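# Fully open the coffee maker lid, then release

## Task

Swing the coffee maker's lid open as far as it will go, and finish with the robot no longer in contact with the coffee maker.

## Robot and tools

Robot: two arms, left_arm (with a five-finger left hand) and right_arm (with a five-finger right hand). Base positions in the scene frame: left_arm (-0.043, +0.275, +0.044) m, right_arm (+0.042, -0.256, +0.030) m, each turned only slightly about z. A camera stand is fixed behind the arms. Loose objects may occasionally get a small nudge.

Frames. Scene frame: origin at table-top height, midway between the nominal bases; +z up, +x out over the table, left_arm toward +y (arm names do not match image sides). Each arm's end_effector_position (m) and end_effector_quat_wxyz are reported in that arm's own base frame. Fixed cameras and the table use the scene frame. Motion offsets are expressed along the current Hand target's own axes.

Hand point: a point about 0.05 m in front of the palm and 0.15 m out from the wrist face. Its +z runs along the straight fingers, +y comes out of the palm, and +x goes across the palm away from the thumb on the right hand (toward the thumb on the left hand). Straight fingertips reach 0.06-0.07 m past the point along +z and sit 0.06 m behind it along -y. A wrist bracket on the little-finger side can collide with things.

execute_actions(actions, cameras). actions is a list of actions; each action is a table of up to 15 rows, one row per 1/30 s step. If a table has fewer than 15 rows, its final row repeats for the remaining steps. Each row is a single list of 28 numbers, all in [-1, 1], and covers both arms: left dx, dy, dz, rx, ry, rz; left grasp a, b, c, 0, 0, 0; left force_limit, speed; then the same 14 numbers for the right arm. dx..rz are an offset, not a pose: every row is measured from the Hand target at the start of that action (not from the previous row), along that target's axes. 1.0 = 0.6 m or 180 degrees, and rx, ry, rz together form one rotation vector. Sending the same offset again moves the arm further. To command the Hand target again as it is, send six zeros. Camera images come back only when actions is empty or when cameras lists them (names: cam_high 896x504, cam_low 896x504, cam_left_wrist 616x616, cam_right_wrist 616x616, or "all").

Grasp numbers (a, b, c, each -1 to +1; the other three slots must be exactly 0). All zeros gives a fully open hand. a curls index and middle and bends the thumb. b curls ring and little. c swings the thumb in front of the palm. With c = 1, an object about 0.035-0.065 m thick, or a handle down to 0.025 m, can be held. To keep a hand unchanged, resend its previous grasp numbers (zeros if none were sent yet). force_limit maps linearly from about 0 N at -1 to 10 N at +1 (15 N for thumb motors). speed rises from near zero at -1 to full at +0.48 and stays full above that. For gentle closing use speed -0.94 or lower.

move(target, speed, blend, blocking, cameras). target is either one 28-number row or a list of up to 15 rows. Each pose is an offset from the Hand targets at the start of the move (every row counts from that same start), in the Hand target's axes. The hand point travels in a straight line. speed is in m/s, 0.002 to 4.3, default 0.25; rotation is capped at twice that value in rad/s. You can give one speed or one per target. blend, in m, rounds the corners between listed targets; 0 means stop at each one. blocking=false returns after about 0.5 s while the motion keeps running. Paths do not avoid obstacles or the other arm, and faster moves hit harder. Do not route a path close to an arm's own base. The result includes a move: line: done, off_target, moving, held or fault, plus limits=paced (pose clipped) or limits=held (steps withheld).

wait(seconds 0-10) lets the simulation run with the current commands. stop() brakes a running move. zoom_image(camera, region=[x0,y0,x1,y1]) magnifies part of the newest image from cam_high, cam_low, cam_left_wrist or cam_right_wrist; the region may be at most 504 px wide and 504 px high. show_instructions() shows the reference images. finished_scene(scene=1) ends the scene for good.

Result lines: Hand target (the last commanded pose after clipping, which is the base for the next offsets), end_effector_position/quat, Joint positions, velocities and torques, hand_measured, hand_stopped_by (moving, target, force, stalled, fault), hand_load_n (positive when the finger is pushed open; near 0 once a grip is lost), hand_force_limit, hand_speed. MOTOR HOT means a motor has reached 85 °C. At 100 °C an OVER-TEMPERATURE FAULT occurs and that arm goes limp for 30-60 s.

Behaviour. Each step, commanded orientation is clipped to within 40 degrees of the measured one. Arms track loosely: they often come to rest 1-3 cm (sometimes 5 cm) short of the target, usually low, and this does not indicate contact. If so, send the remaining distance as a further offset. An arm that meets an obstacle keeps pushing until you command it back past its current hand point.

Avoid: contact or pressing between the two arms, or one hand closing on the other's fingers; hard impacts on fixed or heavy objects; slamming the lid or letting a part drop; pushing anything off the work area; overloading the fingers; holding stretched or straining poses long enough to overheat motors. Finish with both hands clear of the coffee maker.

Each tool is called after "Call:" by a JSON object that holds its "fn" and its "kwargs", one argument or row to a line.

Reference images:

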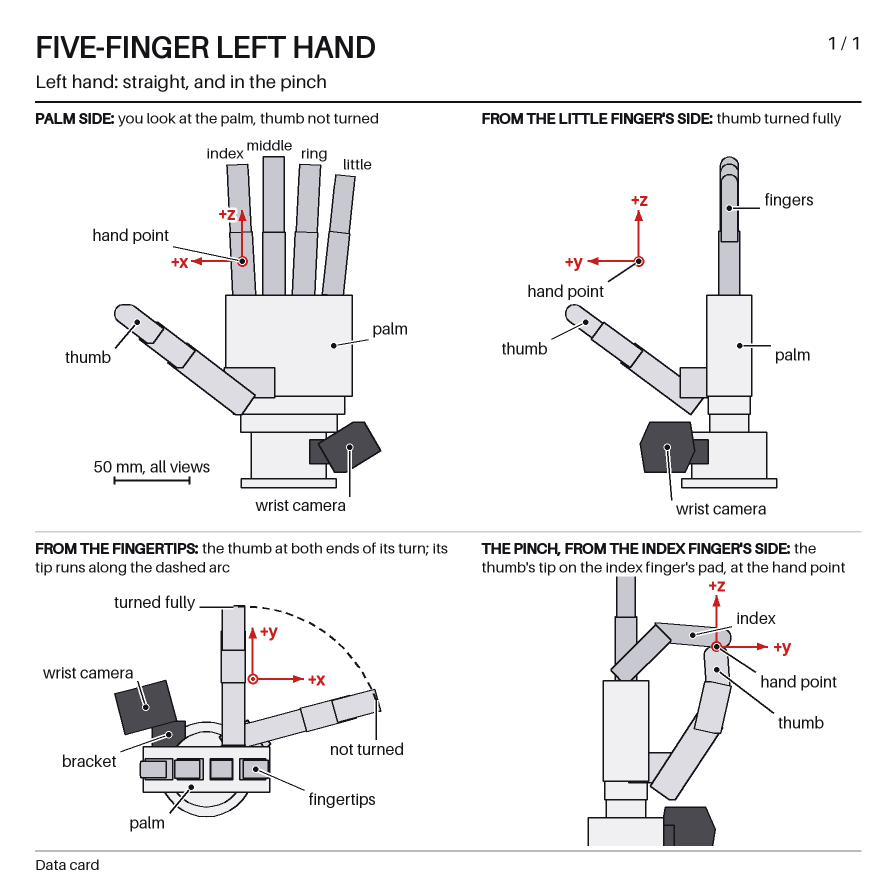

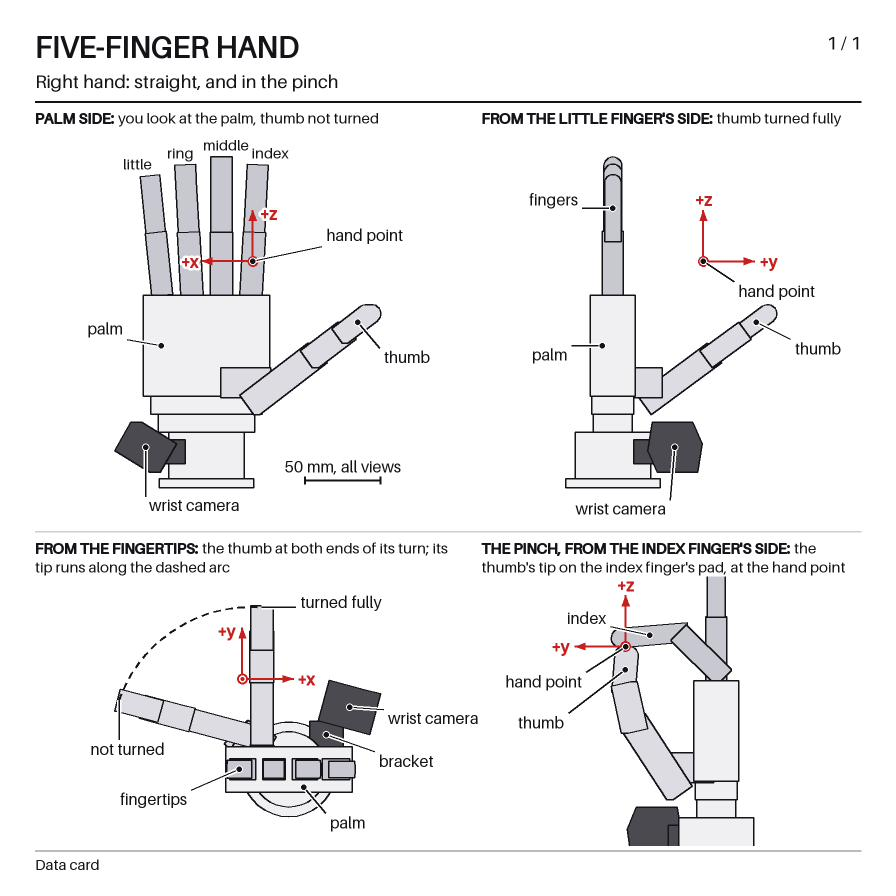

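## Session

Call:
{"fn": "execute_actions", "kwargs": {
  "actions": []
}}

Scene clock: 0.00 s.
left_arm: end_effector_position=(+0.6234, -0.0325, +0.2667) hand_measured=(+1.000, +1.000, +1.000, +1.000, +1.000, +1.000) hand_load_n=(+0.0, +0.0, +0.0, +0.0, +0.5, +0.0) hand_stopped_by=(target, target, target, target, target, target) hand_force_limit=0.00 hand_speed=-0.80 end_effector_quat_wxyz=(+0.563, -0.117, +0.748, -0.331) | right_arm: end_effector_position=(+0.3383, +0.0706, +0.2291) hand_measured=(+1.000, +1.000, +1.000, +1.000, +1.000, +1.000) hand_load_n=(+0.0, +0.5, +0.0, +0.0, +0.0, +0.0) hand_stopped_by=(target, target, target, target, target, target) hand_force_limit=0.00 hand_speed=-0.80 end_effector_quat_wxyz=(-0.045, -0.402, +0.909, -0.098)
Joint positions: left_arm=[0.023 1.382 0.987 0.237 0.395 0.946] | right_arm=[0.139 1.302 1.283 -1.585 0.213 0.881]
Joint velocities: within noise
Joint torques (N m): no reading
Heat: left arm: hottest shoulder 29 °C; right arm: hottest waist 29 °C.
Hand target: left_arm +0.6312, -0.0298, +0.2850; +0.577, -0.109, +0.738, -0.331 | right_arm +0.3461, +0.0725, +0.2398; -0.029, -0.404, +0.908, -0.105

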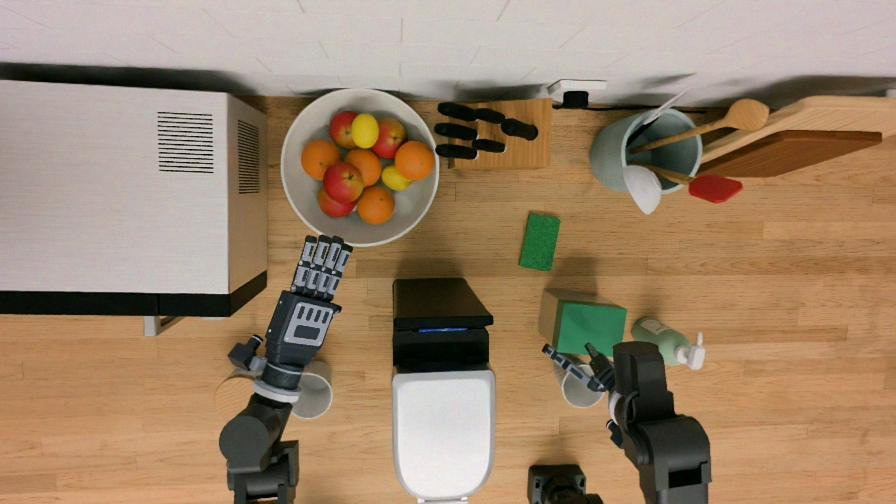

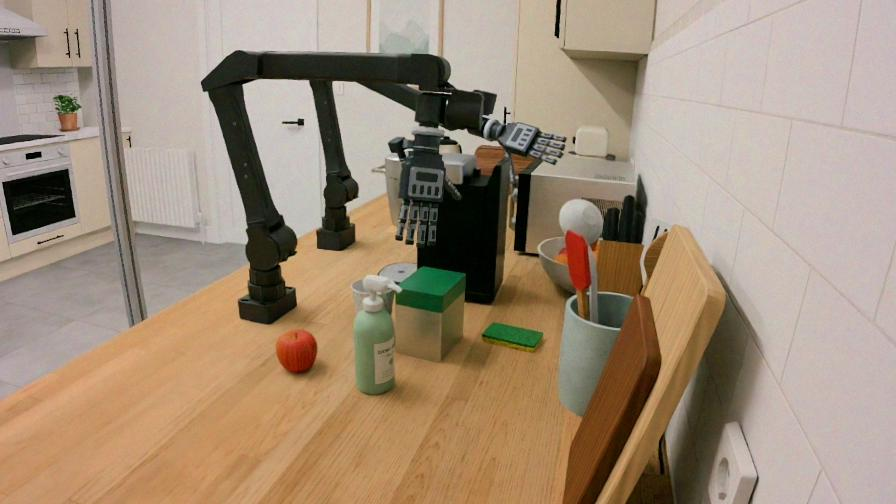

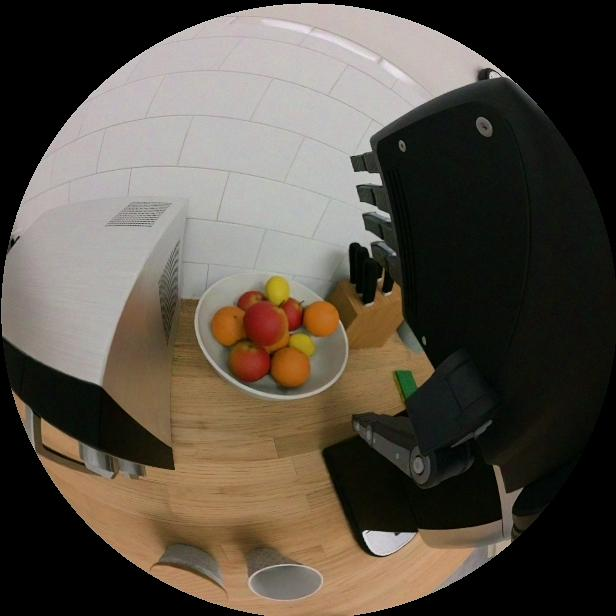

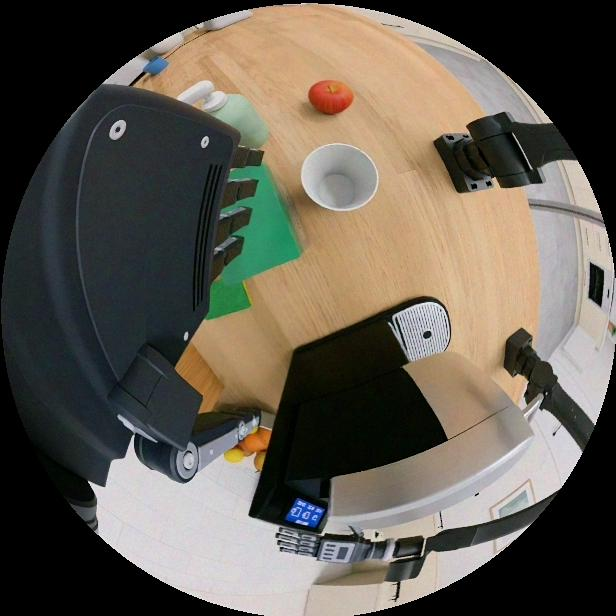

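Call:
{"fn": "zoom_image", "kwargs": {
  "camera": "cam_high",
  "region": [340, 254, 590, 504]
}}

Call:
{"fn": "zoom_image", "kwargs": {
  "camera": "cam_low",
  "region": [340, 80, 560, 300]
}}

Call:
{"fn": "zoom_image", "kwargs": {
  "camera": "cam_right_wrist",
  "region": [230, 280, 580, 600]
}}

Call:
{"fn": "zoom_image", "kwargs": {
  "camera": "cam_left_wrist",
  "region": [300, 340, 560, 600]
}}

Scaled by 2.016.

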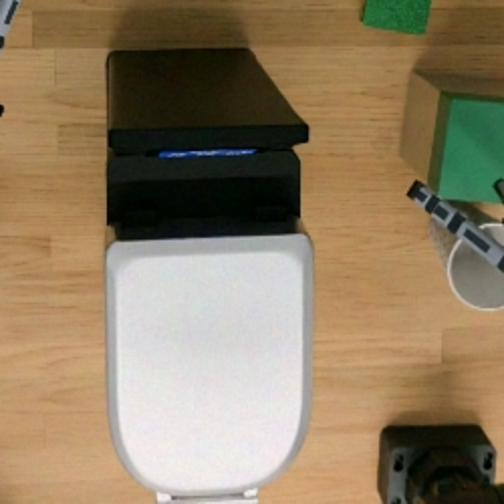

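Scaled by 2.291.

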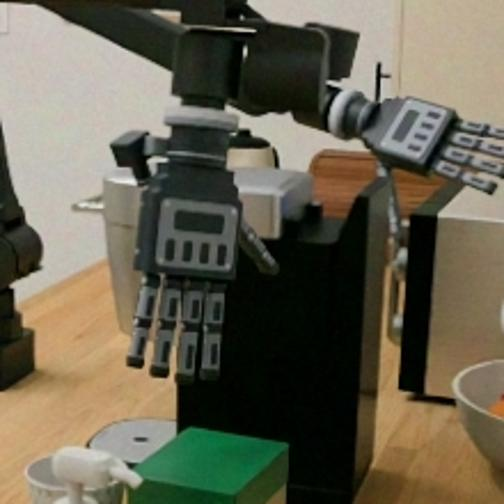

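Scaled by 1.440 from the camera's 616x616 image, which has a finer 880x880 frame.

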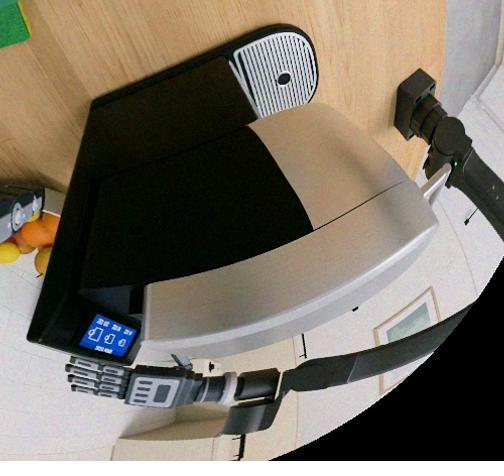

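Scaled by 1.938 from the camera's 616x616 image, which has a finer 880x880 frame.

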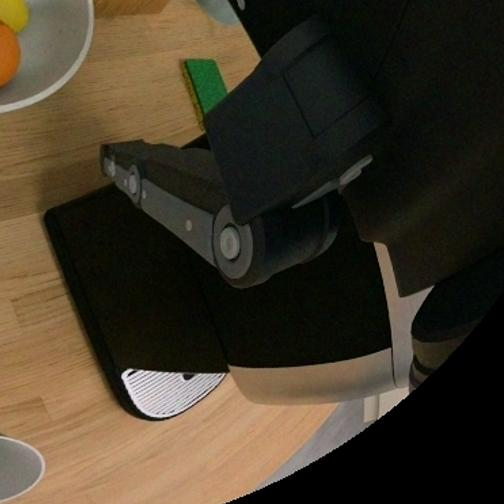

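Call:
{"fn": "zoom_image", "kwargs": {
  "camera": "cam_low",
  "region": [360, 140, 420, 200]
}}

Call:
{"fn": "zoom_image", "kwargs": {
  "camera": "cam_high",
  "region": [390, 440, 500, 504]
}}

Call:
{"fn": "zoom_image", "kwargs": {
  "camera": "cam_right_wrist",
  "region": [480, 360, 580, 460]
}}

Scaled by 8.400.

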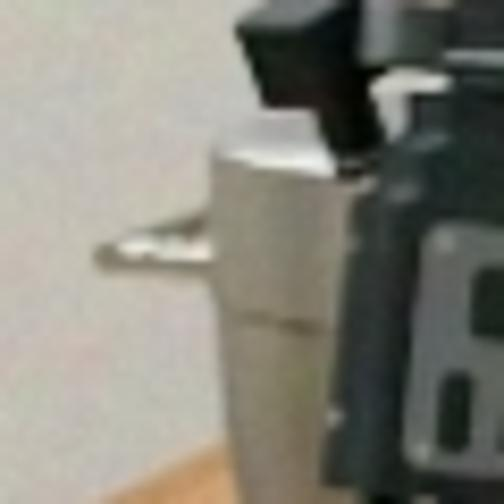

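Scaled by 4.582.

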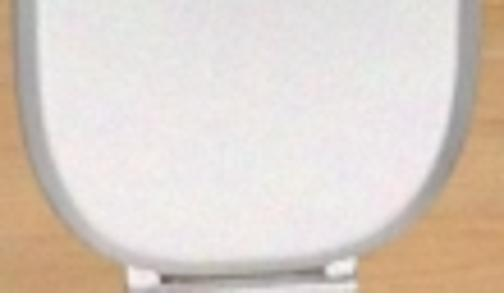

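Scaled by 5.040 from the camera's 616x616 image, which has a finer 880x880 frame.

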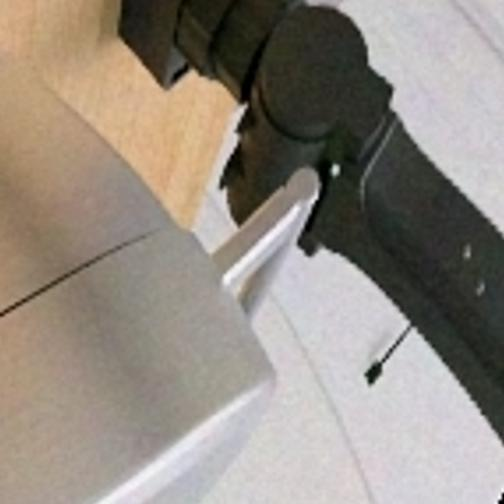

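Call:
{"fn": "move", "kwargs": {
  "target": [
    [-0.141,-0.251,-0.311,0,0,0,0,0,0,0,0,0,0,-0.8,0,0,0,0,0,0,0,0,0,0,0,0,0,-0.8],
    [0.2627,-0.4892,-0.7132,0.1686,0.2887,-0.0216,0,0,0,0,0,0,0,-0.8,0,0,0,0,0,0,0,0,0,0,0,0,0,-0.8]
  ],
  "speed": 0.25,
  "blend": [0.08,0],
  "cameras": ["all"]
}}

Scene clock: 18.93 s.
left_arm: end_effector_position=(+0.1203, -0.1816, +0.3846) hand_measured=(+1.000, +1.000, +1.000, +1.000, +1.000, +1.000) hand_load_n=(+0.0, +0.0, +0.0, +0.0, +0.0, +0.0) hand_stopped_by=(target, target, target, target, target, target) hand_force_limit=0.00 hand_speed=-0.80 end_effector_quat_wxyz=(+0.188, +0.168, +0.804, -0.538) | right_arm: end_effector_position=(+0.3383, +0.0706, +0.2291) hand_measured=(+1.000, +1.000, +1.000, +1.000, +1.000, +1.000) hand_load_n=(+0.0, +0.0, +0.0, +0.0, +0.0, +0.0) hand_stopped_by=(target, target, target, target, target, target) hand_force_limit=0.00 hand_speed=-0.80 end_effector_quat_wxyz=(-0.045, -0.402, +0.909, -0.098)
Joint positions: left_arm=[-0.255 0.491 1.039 -1.331 1.051 1.254] | right_arm=[0.139 1.302 1.283 -1.585 0.213 0.881]
Joint torques (N m): left_arm=[-0.85 1.26 8.65 1.37 0.34 -0.16] | right_arm=[-0.44 -7.47 9.18 0.44 0.24 -0.16]
Heat: left arm: hottest shoulder 29 °C; right arm: hottest elbow 30 °C.
Hand target: left_arm +0.1217, -0.1823, +0.3915; +0.197, +0.171, +0.801, -0.539 | right_arm +0.3461, +0.0725, +0.2398; -0.029, -0.404, +0.908, -0.105
Off the commanded pose: left_arm 0.007 m, 1 deg | right_arm 0.013 m, 2 deg.
move: off_target (right_arm)
camera_calibration:
cam_left_wrist: T_world_to_cam=[[-0.70956, -0.303763, 0.635809, -0.217403], [-0.642854, 0.648558, -0.407568, 0.34708], [-0.288555, -0.697926, -0.655466, 0.273366], [0, 0, 0, 1]] pos_world=[0.147743, -0.100352, 0.458868]

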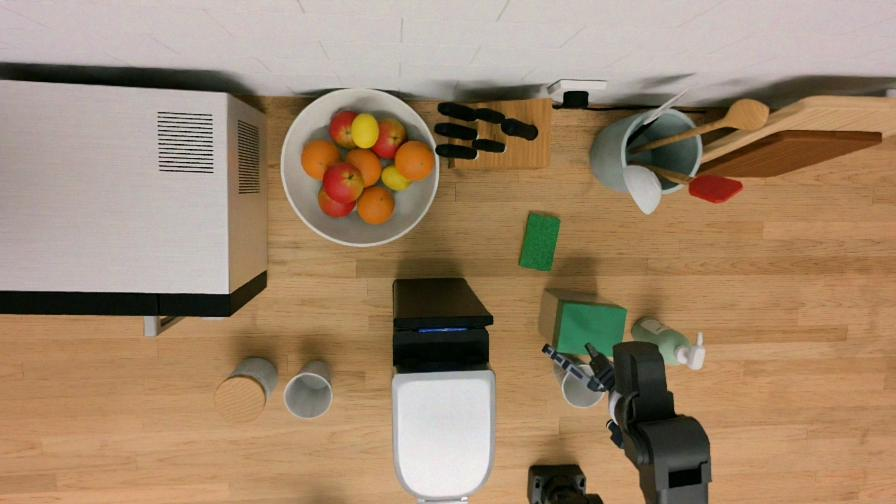

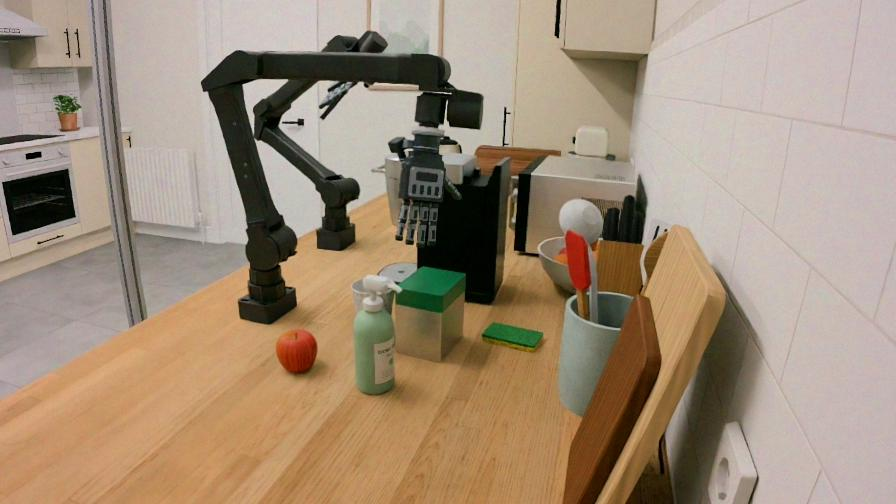

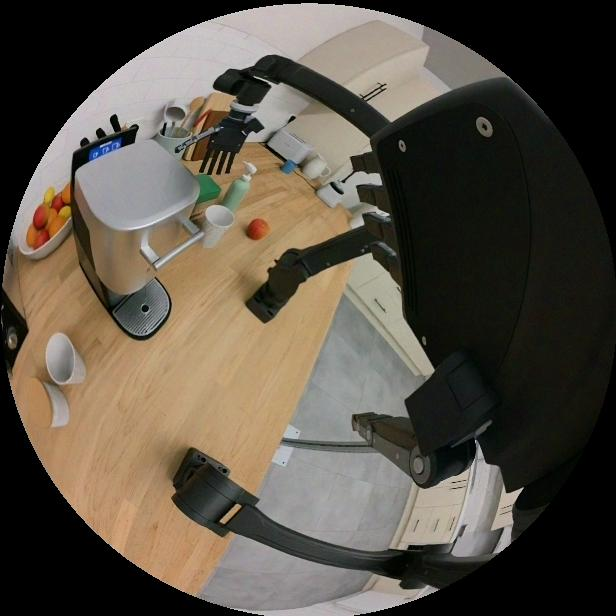

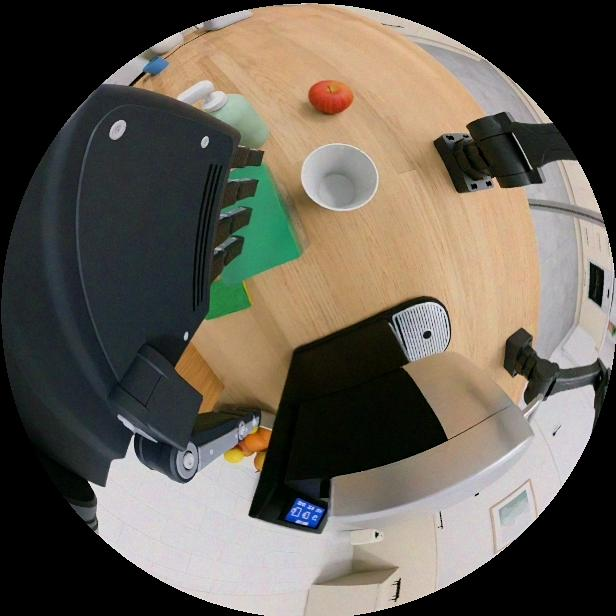

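Call:
{"fn": "zoom_image", "kwargs": {
  "camera": "cam_left_wrist",
  "region": [60, 120, 240, 340]
}}

Call:
{"fn": "zoom_image", "kwargs": {
  "camera": "cam_low",
  "region": [240, 20, 460, 220]
}}

Scaled by 2.291 from the camera's 616x616 image, which has a finer 880x880 frame.

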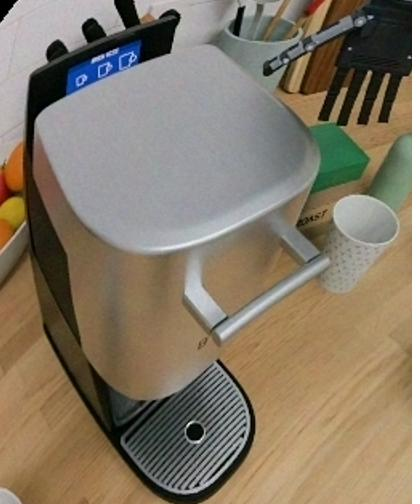

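Scaled by 2.291.

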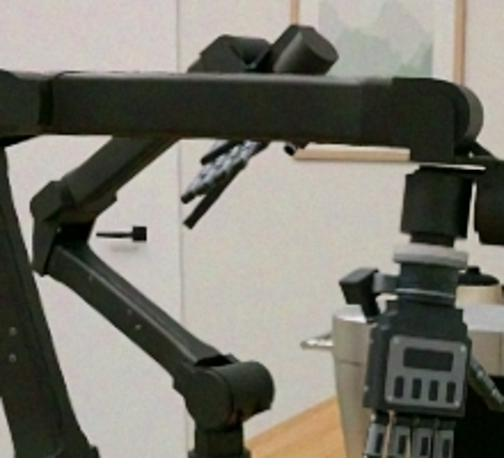

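Call:
{"fn": "move", "kwargs": {
  "target": [0.196,0.3573,0.1516,0,0,0,0,0,0,0,0,0,0,-0.8,0,0,0,0,0,0,0,0,0,0,0,0,0,-0.8],
  "speed": 0.2,
  "cameras": ["all"]
}}

Scene clock: 26.30 s.
left_arm: end_effector_position=(+0.1287, -0.1810, +0.1221) hand_measured=(+1.000, +1.000, +1.000, +1.000, +1.000, +1.000) hand_load_n=(+0.0, +0.0, +0.0, +0.0, +0.0, +0.0) hand_stopped_by=(target, target, target, target, target, target) hand_force_limit=0.00 hand_speed=-0.80 end_effector_quat_wxyz=(+0.178, +0.161, +0.808, -0.539) | right_arm: end_effector_position=(+0.3383, +0.0706, +0.2291) hand_measured=(+1.000, +1.000, +1.000, +1.000, +1.000, +1.000) hand_load_n=(+0.0, +0.0, +0.0, +0.0, -0.5, +0.0) hand_stopped_by=(target, target, target, target, target, target) hand_force_limit=0.00 hand_speed=-0.80 end_effector_quat_wxyz=(-0.045, -0.402, +0.909, -0.098)
Joint positions: left_arm=[-0.227 0.289 0.304 -0.854 1.071 1.288] | right_arm=[0.139 1.302 1.283 -1.585 0.213 0.881]
Joint torques (N m): left_arm=[-0.67 1.08 9.68 1.88 0.53 0.01] | right_arm=[-0.44 -7.53 9.24 0.43 0.24 -0.16]
Heat: left arm: hottest shoulder 29 °C; right arm: hottest elbow 31 °C.
Hand target: left_arm +0.1361, -0.1825, +0.1310; +0.197, +0.171, +0.801, -0.539 | right_arm +0.3461, +0.0725, +0.2398; -0.029, -0.404, +0.908, -0.105
Off the commanded pose: left_arm 0.012 m, 3 deg | right_arm 0.013 m, 2 deg.
move: off_target (left_arm, right_arm)
camera_calibration:
cam_left_wrist: T_world_to_cam=[[-0.692339, -0.307186, 0.652919, -0.0492461], [-0.654402, 0.648539, -0.388786, 0.244315], [-0.304015, -0.696443, -0.650032, 0.105718], [0, 0, 0, 1]] pos_world=[0.157925, -0.0999488, 0.19586]

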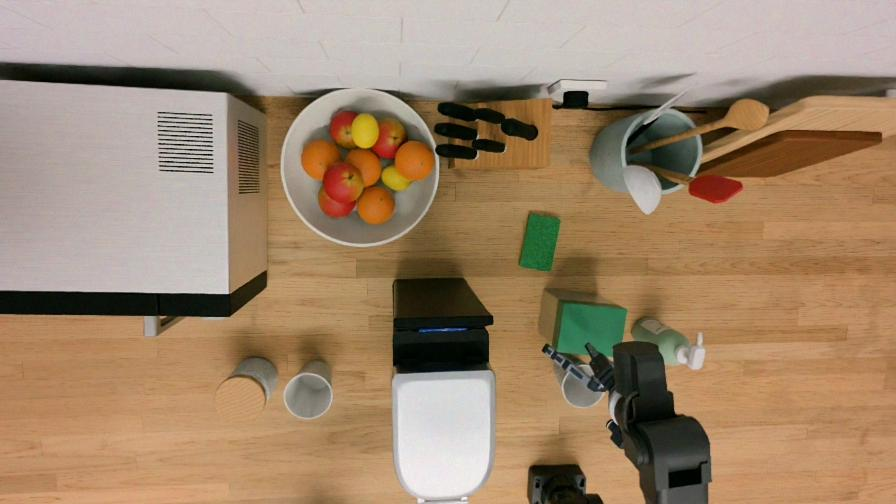

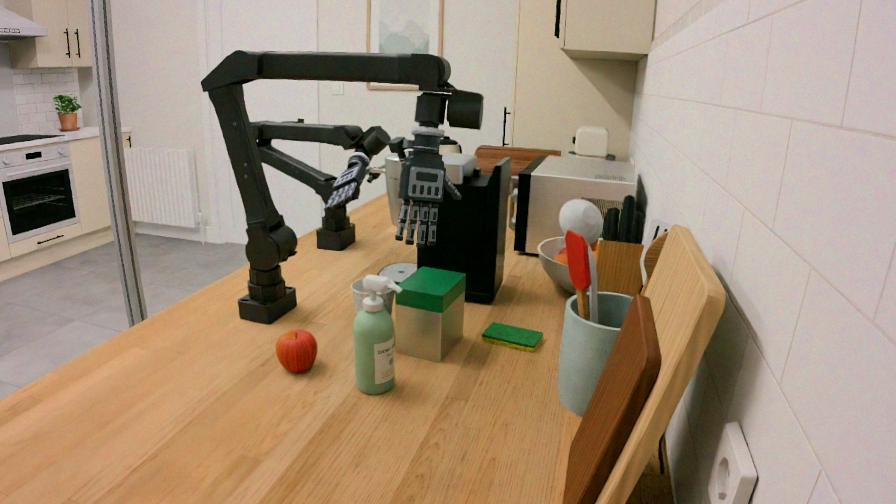

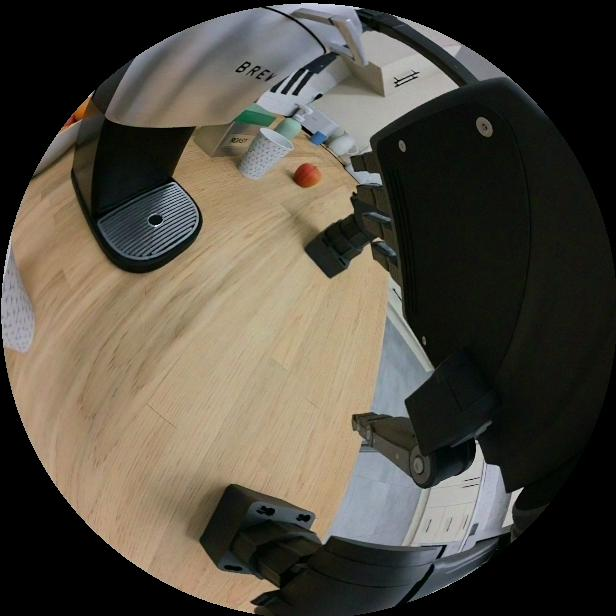

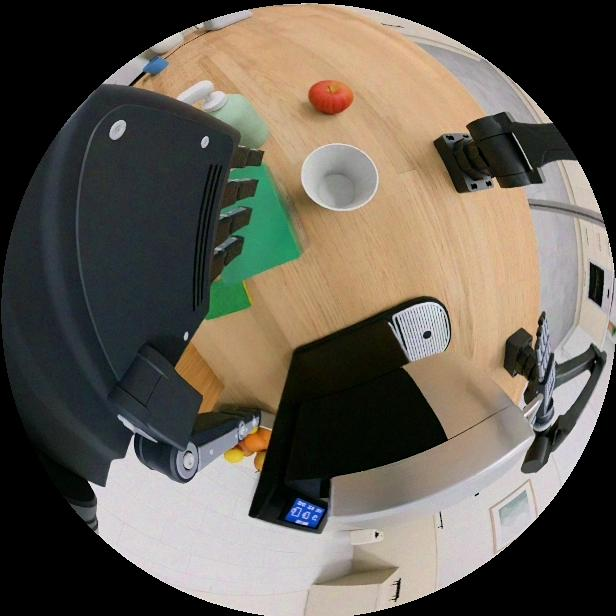

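Call:
{"fn": "zoom_image", "kwargs": {
  "camera": "cam_low",
  "region": [320, 120, 420, 220]
}}

Call:
{"fn": "zoom_image", "kwargs": {
  "camera": "cam_right_wrist",
  "region": [460, 300, 616, 480]
}}

Call:
{"fn": "zoom_image", "kwargs": {
  "camera": "cam_left_wrist",
  "region": [200, 0, 420, 220]
}}

Scaled by 5.040.

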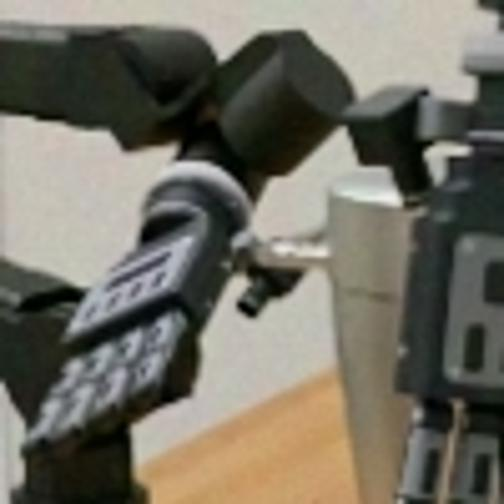

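Scaled by 2.800 from the camera's 616x616 image, which has a finer 880x880 frame.

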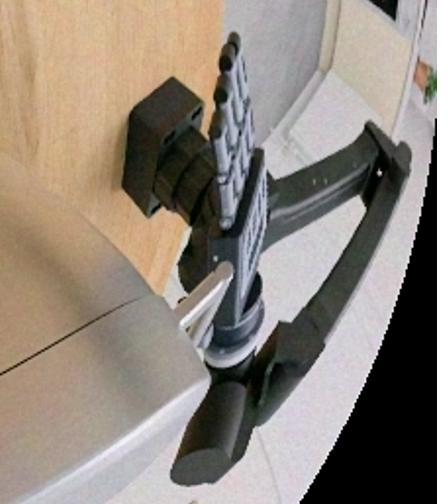

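Scaled by 2.291 from the camera's 616x616 image, which has a finer 880x880 frame.

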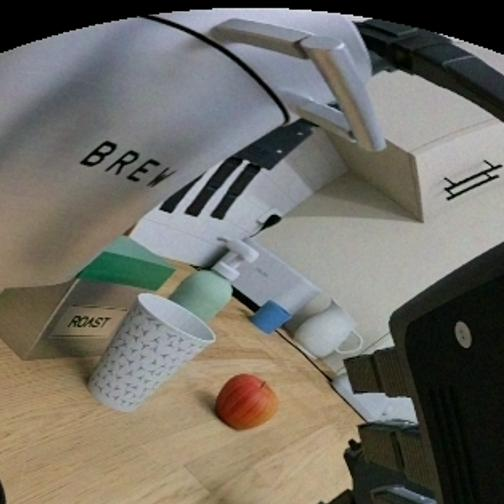

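Call:
{"fn": "move", "kwargs": {
  "target": [-0.1296,0.0728,0.0196,0,0,0,0,0,0,0,0,0,0,-0.8,0,0,0,0,0,0,0,0,0,0,0,0,0,-0.8],
  "speed": 0.12,
  "cameras": ["all"]
}}

Scene clock: 28.60 s.
left_arm: end_effector_position=(+0.2068, -0.1790, +0.1093) hand_measured=(+1.000, +1.000, +1.000, +1.000, +1.000, +1.000) hand_load_n=(+0.0, -0.5, +0.0, -0.5, +0.0, +0.0) hand_stopped_by=(target, target, target, target, target, target) hand_force_limit=0.00 hand_speed=-0.80 end_effector_quat_wxyz=(+0.166, +0.148, +0.812, -0.540) | right_arm: end_effector_position=(+0.3383, +0.0706, +0.2291) hand_measured=(+1.000, +1.000, +1.000, +1.000, +1.000, +1.000) hand_load_n=(+0.0, +0.0, +0.0, +0.0, +0.0, +0.0) hand_stopped_by=(target, target, target, target, target, target) hand_force_limit=0.00 hand_speed=-0.80 end_effector_quat_wxyz=(-0.045, -0.402, +0.909, -0.098)
Joint positions: left_arm=[-0.121 0.758 0.398 -0.662 1.134 1.455] | right_arm=[0.139 1.302 1.283 -1.585 0.213 0.881]
Joint torques (N m): left_arm=[-0.5 -1.44 11.4 1.58 0.74 0.07] | right_arm=[-0.32 -7.36 9.21 0.35 0.25 -0.14]
Heat: left arm: hottest shoulder 29 °C; right arm: hottest elbow 32 °C.
Hand target: left_arm +0.2260, -0.1825, +0.1310; +0.197, +0.171, +0.801, -0.539 | right_arm +0.3461, +0.0725, +0.2398; -0.029, -0.404, +0.908, -0.105
Off the commanded pose: left_arm 0.029 m, 5 deg | right_arm 0.013 m, 2 deg.
move: off_target (left_arm, right_arm)
camera_calibration:
cam_left_wrist: T_world_to_cam=[[-0.666596, -0.313136, 0.676458, 0.00482832], [-0.672707, 0.643641, -0.364955, 0.289402], [-0.321115, -0.698335, -0.639697, 0.124598], [0, 0, 0, 1]] pos_world=[0.237912, -0.0977479, 0.182058]

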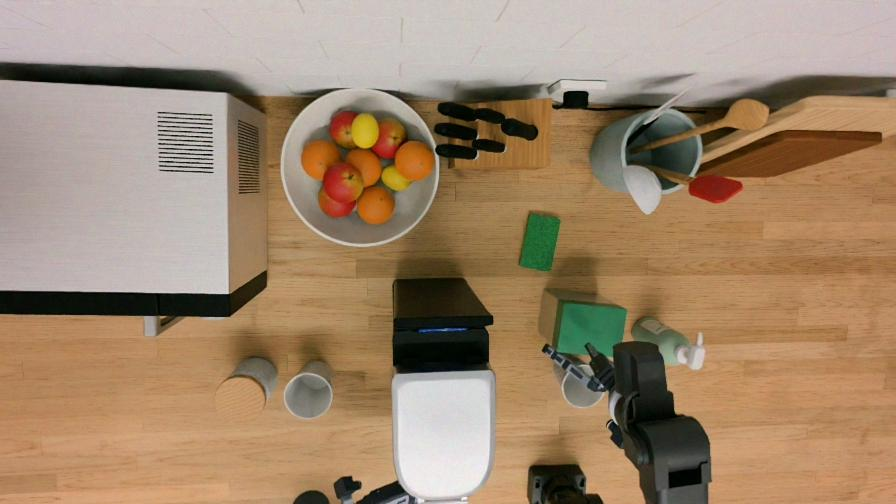

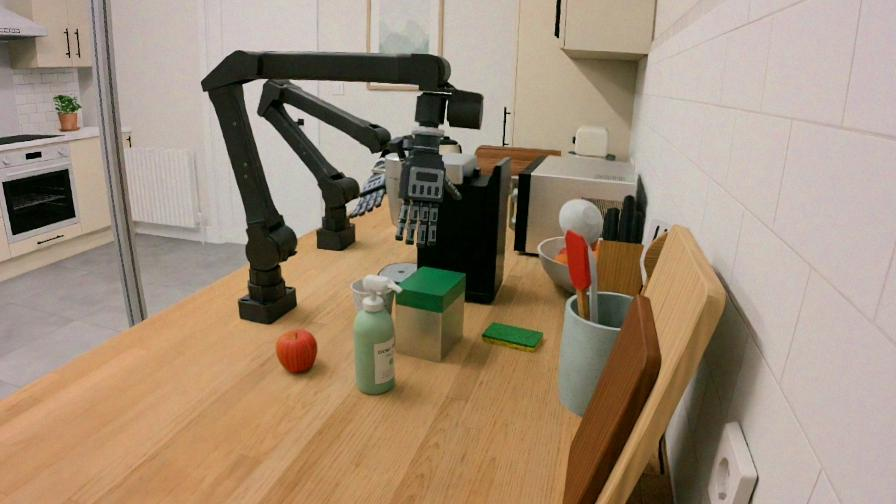

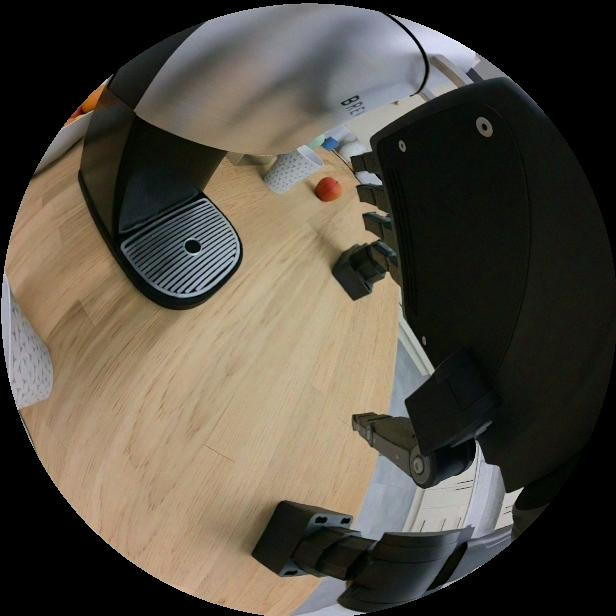

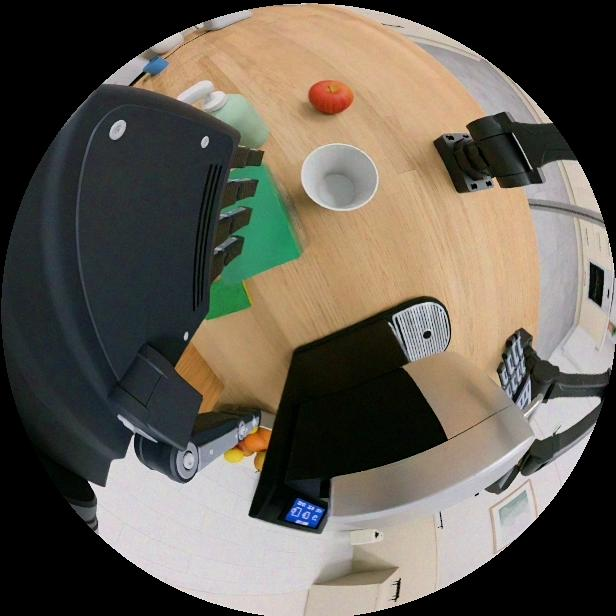

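Call:
{"fn": "zoom_image", "kwargs": {
  "camera": "cam_low",
  "region": [330, 120, 420, 220]
}}

Call:
{"fn": "zoom_image", "kwargs": {
  "camera": "cam_right_wrist",
  "region": [460, 300, 616, 480]
}}

Call:
{"fn": "zoom_image", "kwargs": {
  "camera": "cam_high",
  "region": [300, 404, 500, 504]
}}

Call:
{"fn": "zoom_image", "kwargs": {
  "camera": "cam_left_wrist",
  "region": [300, 0, 500, 220]
}}

Scaled by 5.040.

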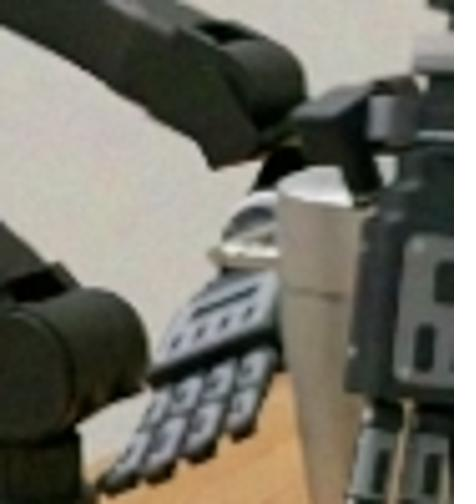

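Scaled by 2.800 from the camera's 616x616 image, which has a finer 880x880 frame.

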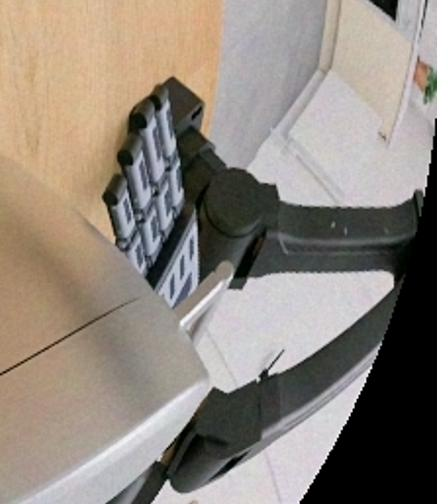

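Scaled by 2.520.

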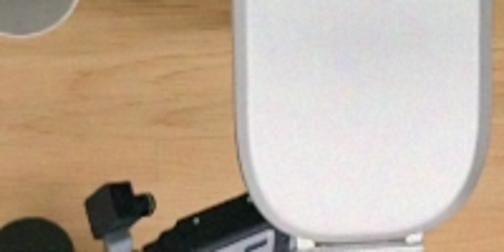

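Scaled by 2.291 from the camera's 616x616 image, which has a finer 880x880 frame.

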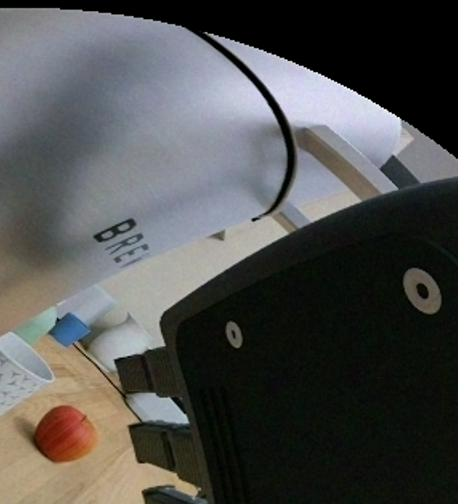

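Call:
{"fn": "move", "kwargs": {
  "target": [-0.0291,-0.03,0.0347,0.0435,-0.014,-0.0044,0,0,0,0,0,0,0,-0.8,0,0,0,0,0,0,0,0,0,0,0,0,0,-0.8],
  "speed": 0.1,
  "cameras": ["cam_low","cam_left_wrist","cam_right_wrist"]
}}

Scene clock: 43.57 s.
left_arm: end_effector_position=(+0.2336, -0.2064, +0.1425) hand_measured=(+1.000, +1.000, +1.000, +1.000, +1.000, +1.000) hand_load_n=(+0.0, +0.0, +0.0, +0.0, +0.0, +0.0) hand_stopped_by=(target, target, target, target, target, target) hand_force_limit=0.00 hand_speed=-0.80 end_effector_quat_wxyz=(+0.195, +0.162, +0.763, -0.594) | right_arm: end_effector_position=(+0.3383, +0.0706, +0.2291) hand_measured=(+1.000, +1.000, +1.000, +1.000, +1.000, +1.000) hand_load_n=(+0.0, +0.0, +0.0, +0.0, +0.0, +0.0) hand_stopped_by=(target, target, target, target, target, target) hand_force_limit=0.00 hand_speed=-0.80 end_effector_quat_wxyz=(-0.045, -0.402, +0.909, -0.098)
Joint positions: left_arm=[-0.152 0.799 0.395 -0.308 1.232 1.21] | right_arm=[0.139 1.302 1.283 -1.585 0.213 0.881]
Joint torques (N m): left_arm=[-0.79 -2.2 8.2 1.77 0.57 -0.1] | right_arm=[-0.62 -7.3 9.24 0.44 0.24 -0.16]
Heat: left arm: hottest elbow 32 °C; right arm: hottest elbow 33 °C.
Hand target: left_arm +0.2351, -0.2094, +0.1469; +0.198, +0.166, +0.759, -0.598 | right_arm +0.3461, +0.0725, +0.2398; -0.029, -0.404, +0.908, -0.105
Off the commanded pose: left_arm 0.006 m, 1 deg | right_arm 0.013 m, 2 deg.
move: off_target (right_arm)
camera_calibration:
cam_left_wrist: T_world_to_cam=[[-0.715066, -0.199842, 0.669883, 0.0272852], [-0.631163, 0.596521, -0.495778, 0.336476], [-0.300522, -0.77732, -0.552685, 0.101907], [0, 0, 0, 1]] pos_world=[0.262507, -0.116048, 0.204862]
Images, in order (width x height): cam_low 896x504, cam_left_wrist 616x616, cam_right_wrist 616x616.

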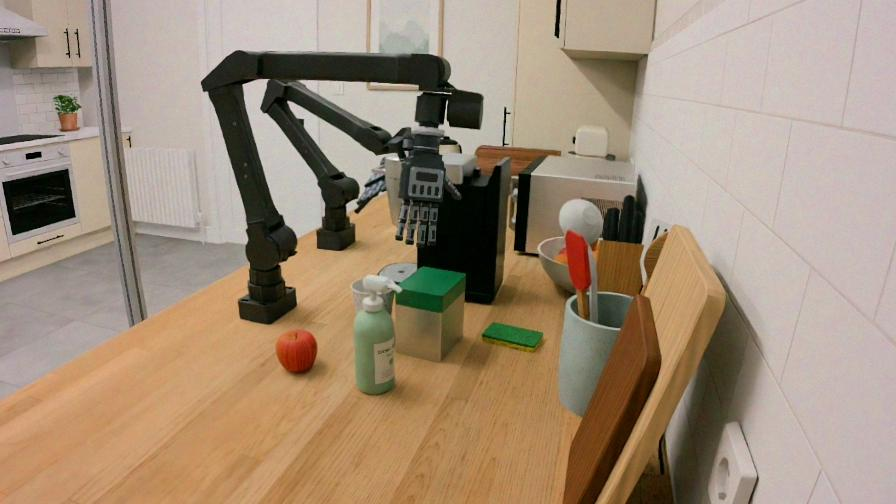

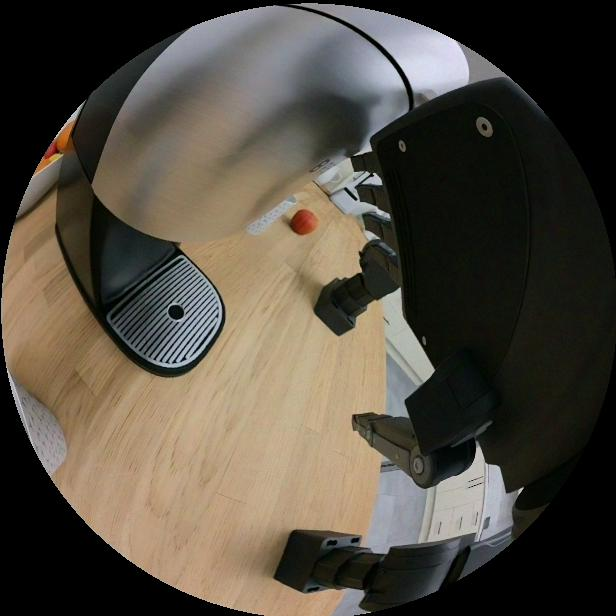

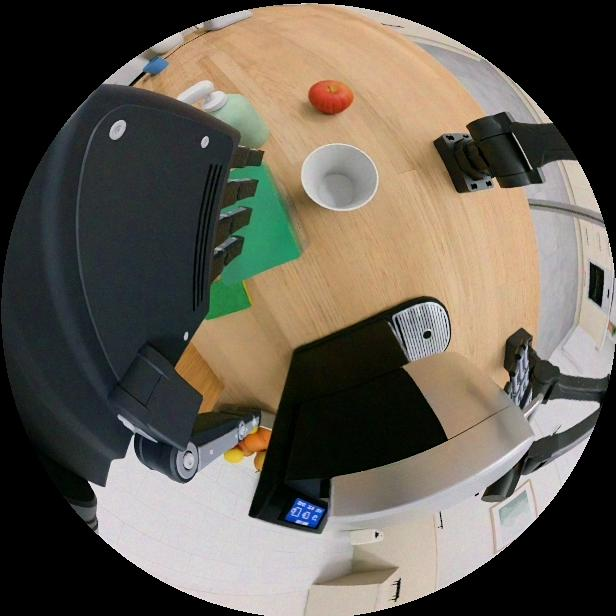

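Call:
{"fn": "zoom_image", "kwargs": {
  "camera": "cam_low",
  "region": [330, 120, 420, 220]
}}

Call:
{"fn": "zoom_image", "kwargs": {
  "camera": "cam_right_wrist",
  "region": [460, 300, 616, 480]
}}

Call:
{"fn": "zoom_image", "kwargs": {
  "camera": "cam_left_wrist",
  "region": [280, 40, 480, 240]
}}

Scaled by 5.040.

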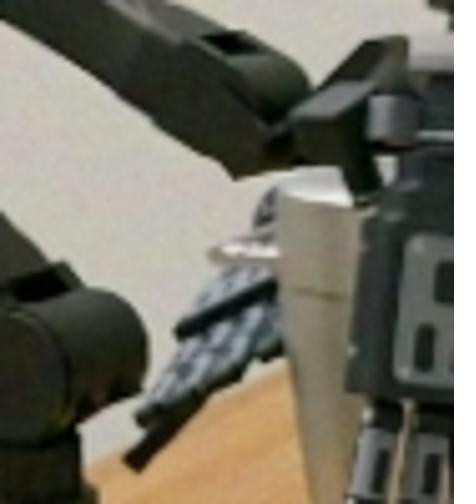

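Scaled by 2.800 from the camera's 616x616 image, which has a finer 880x880 frame.

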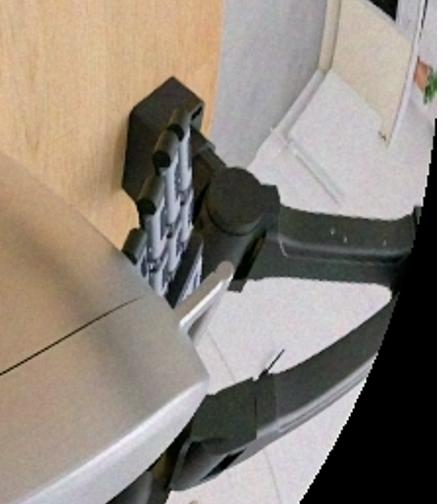

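Scaled by 2.520 from the camera's 616x616 image, which has a finer 880x880 frame.

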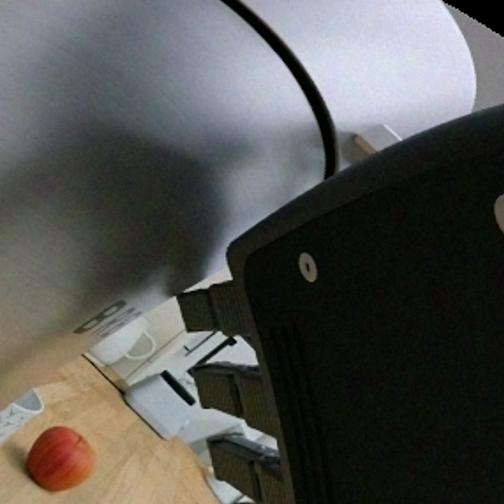

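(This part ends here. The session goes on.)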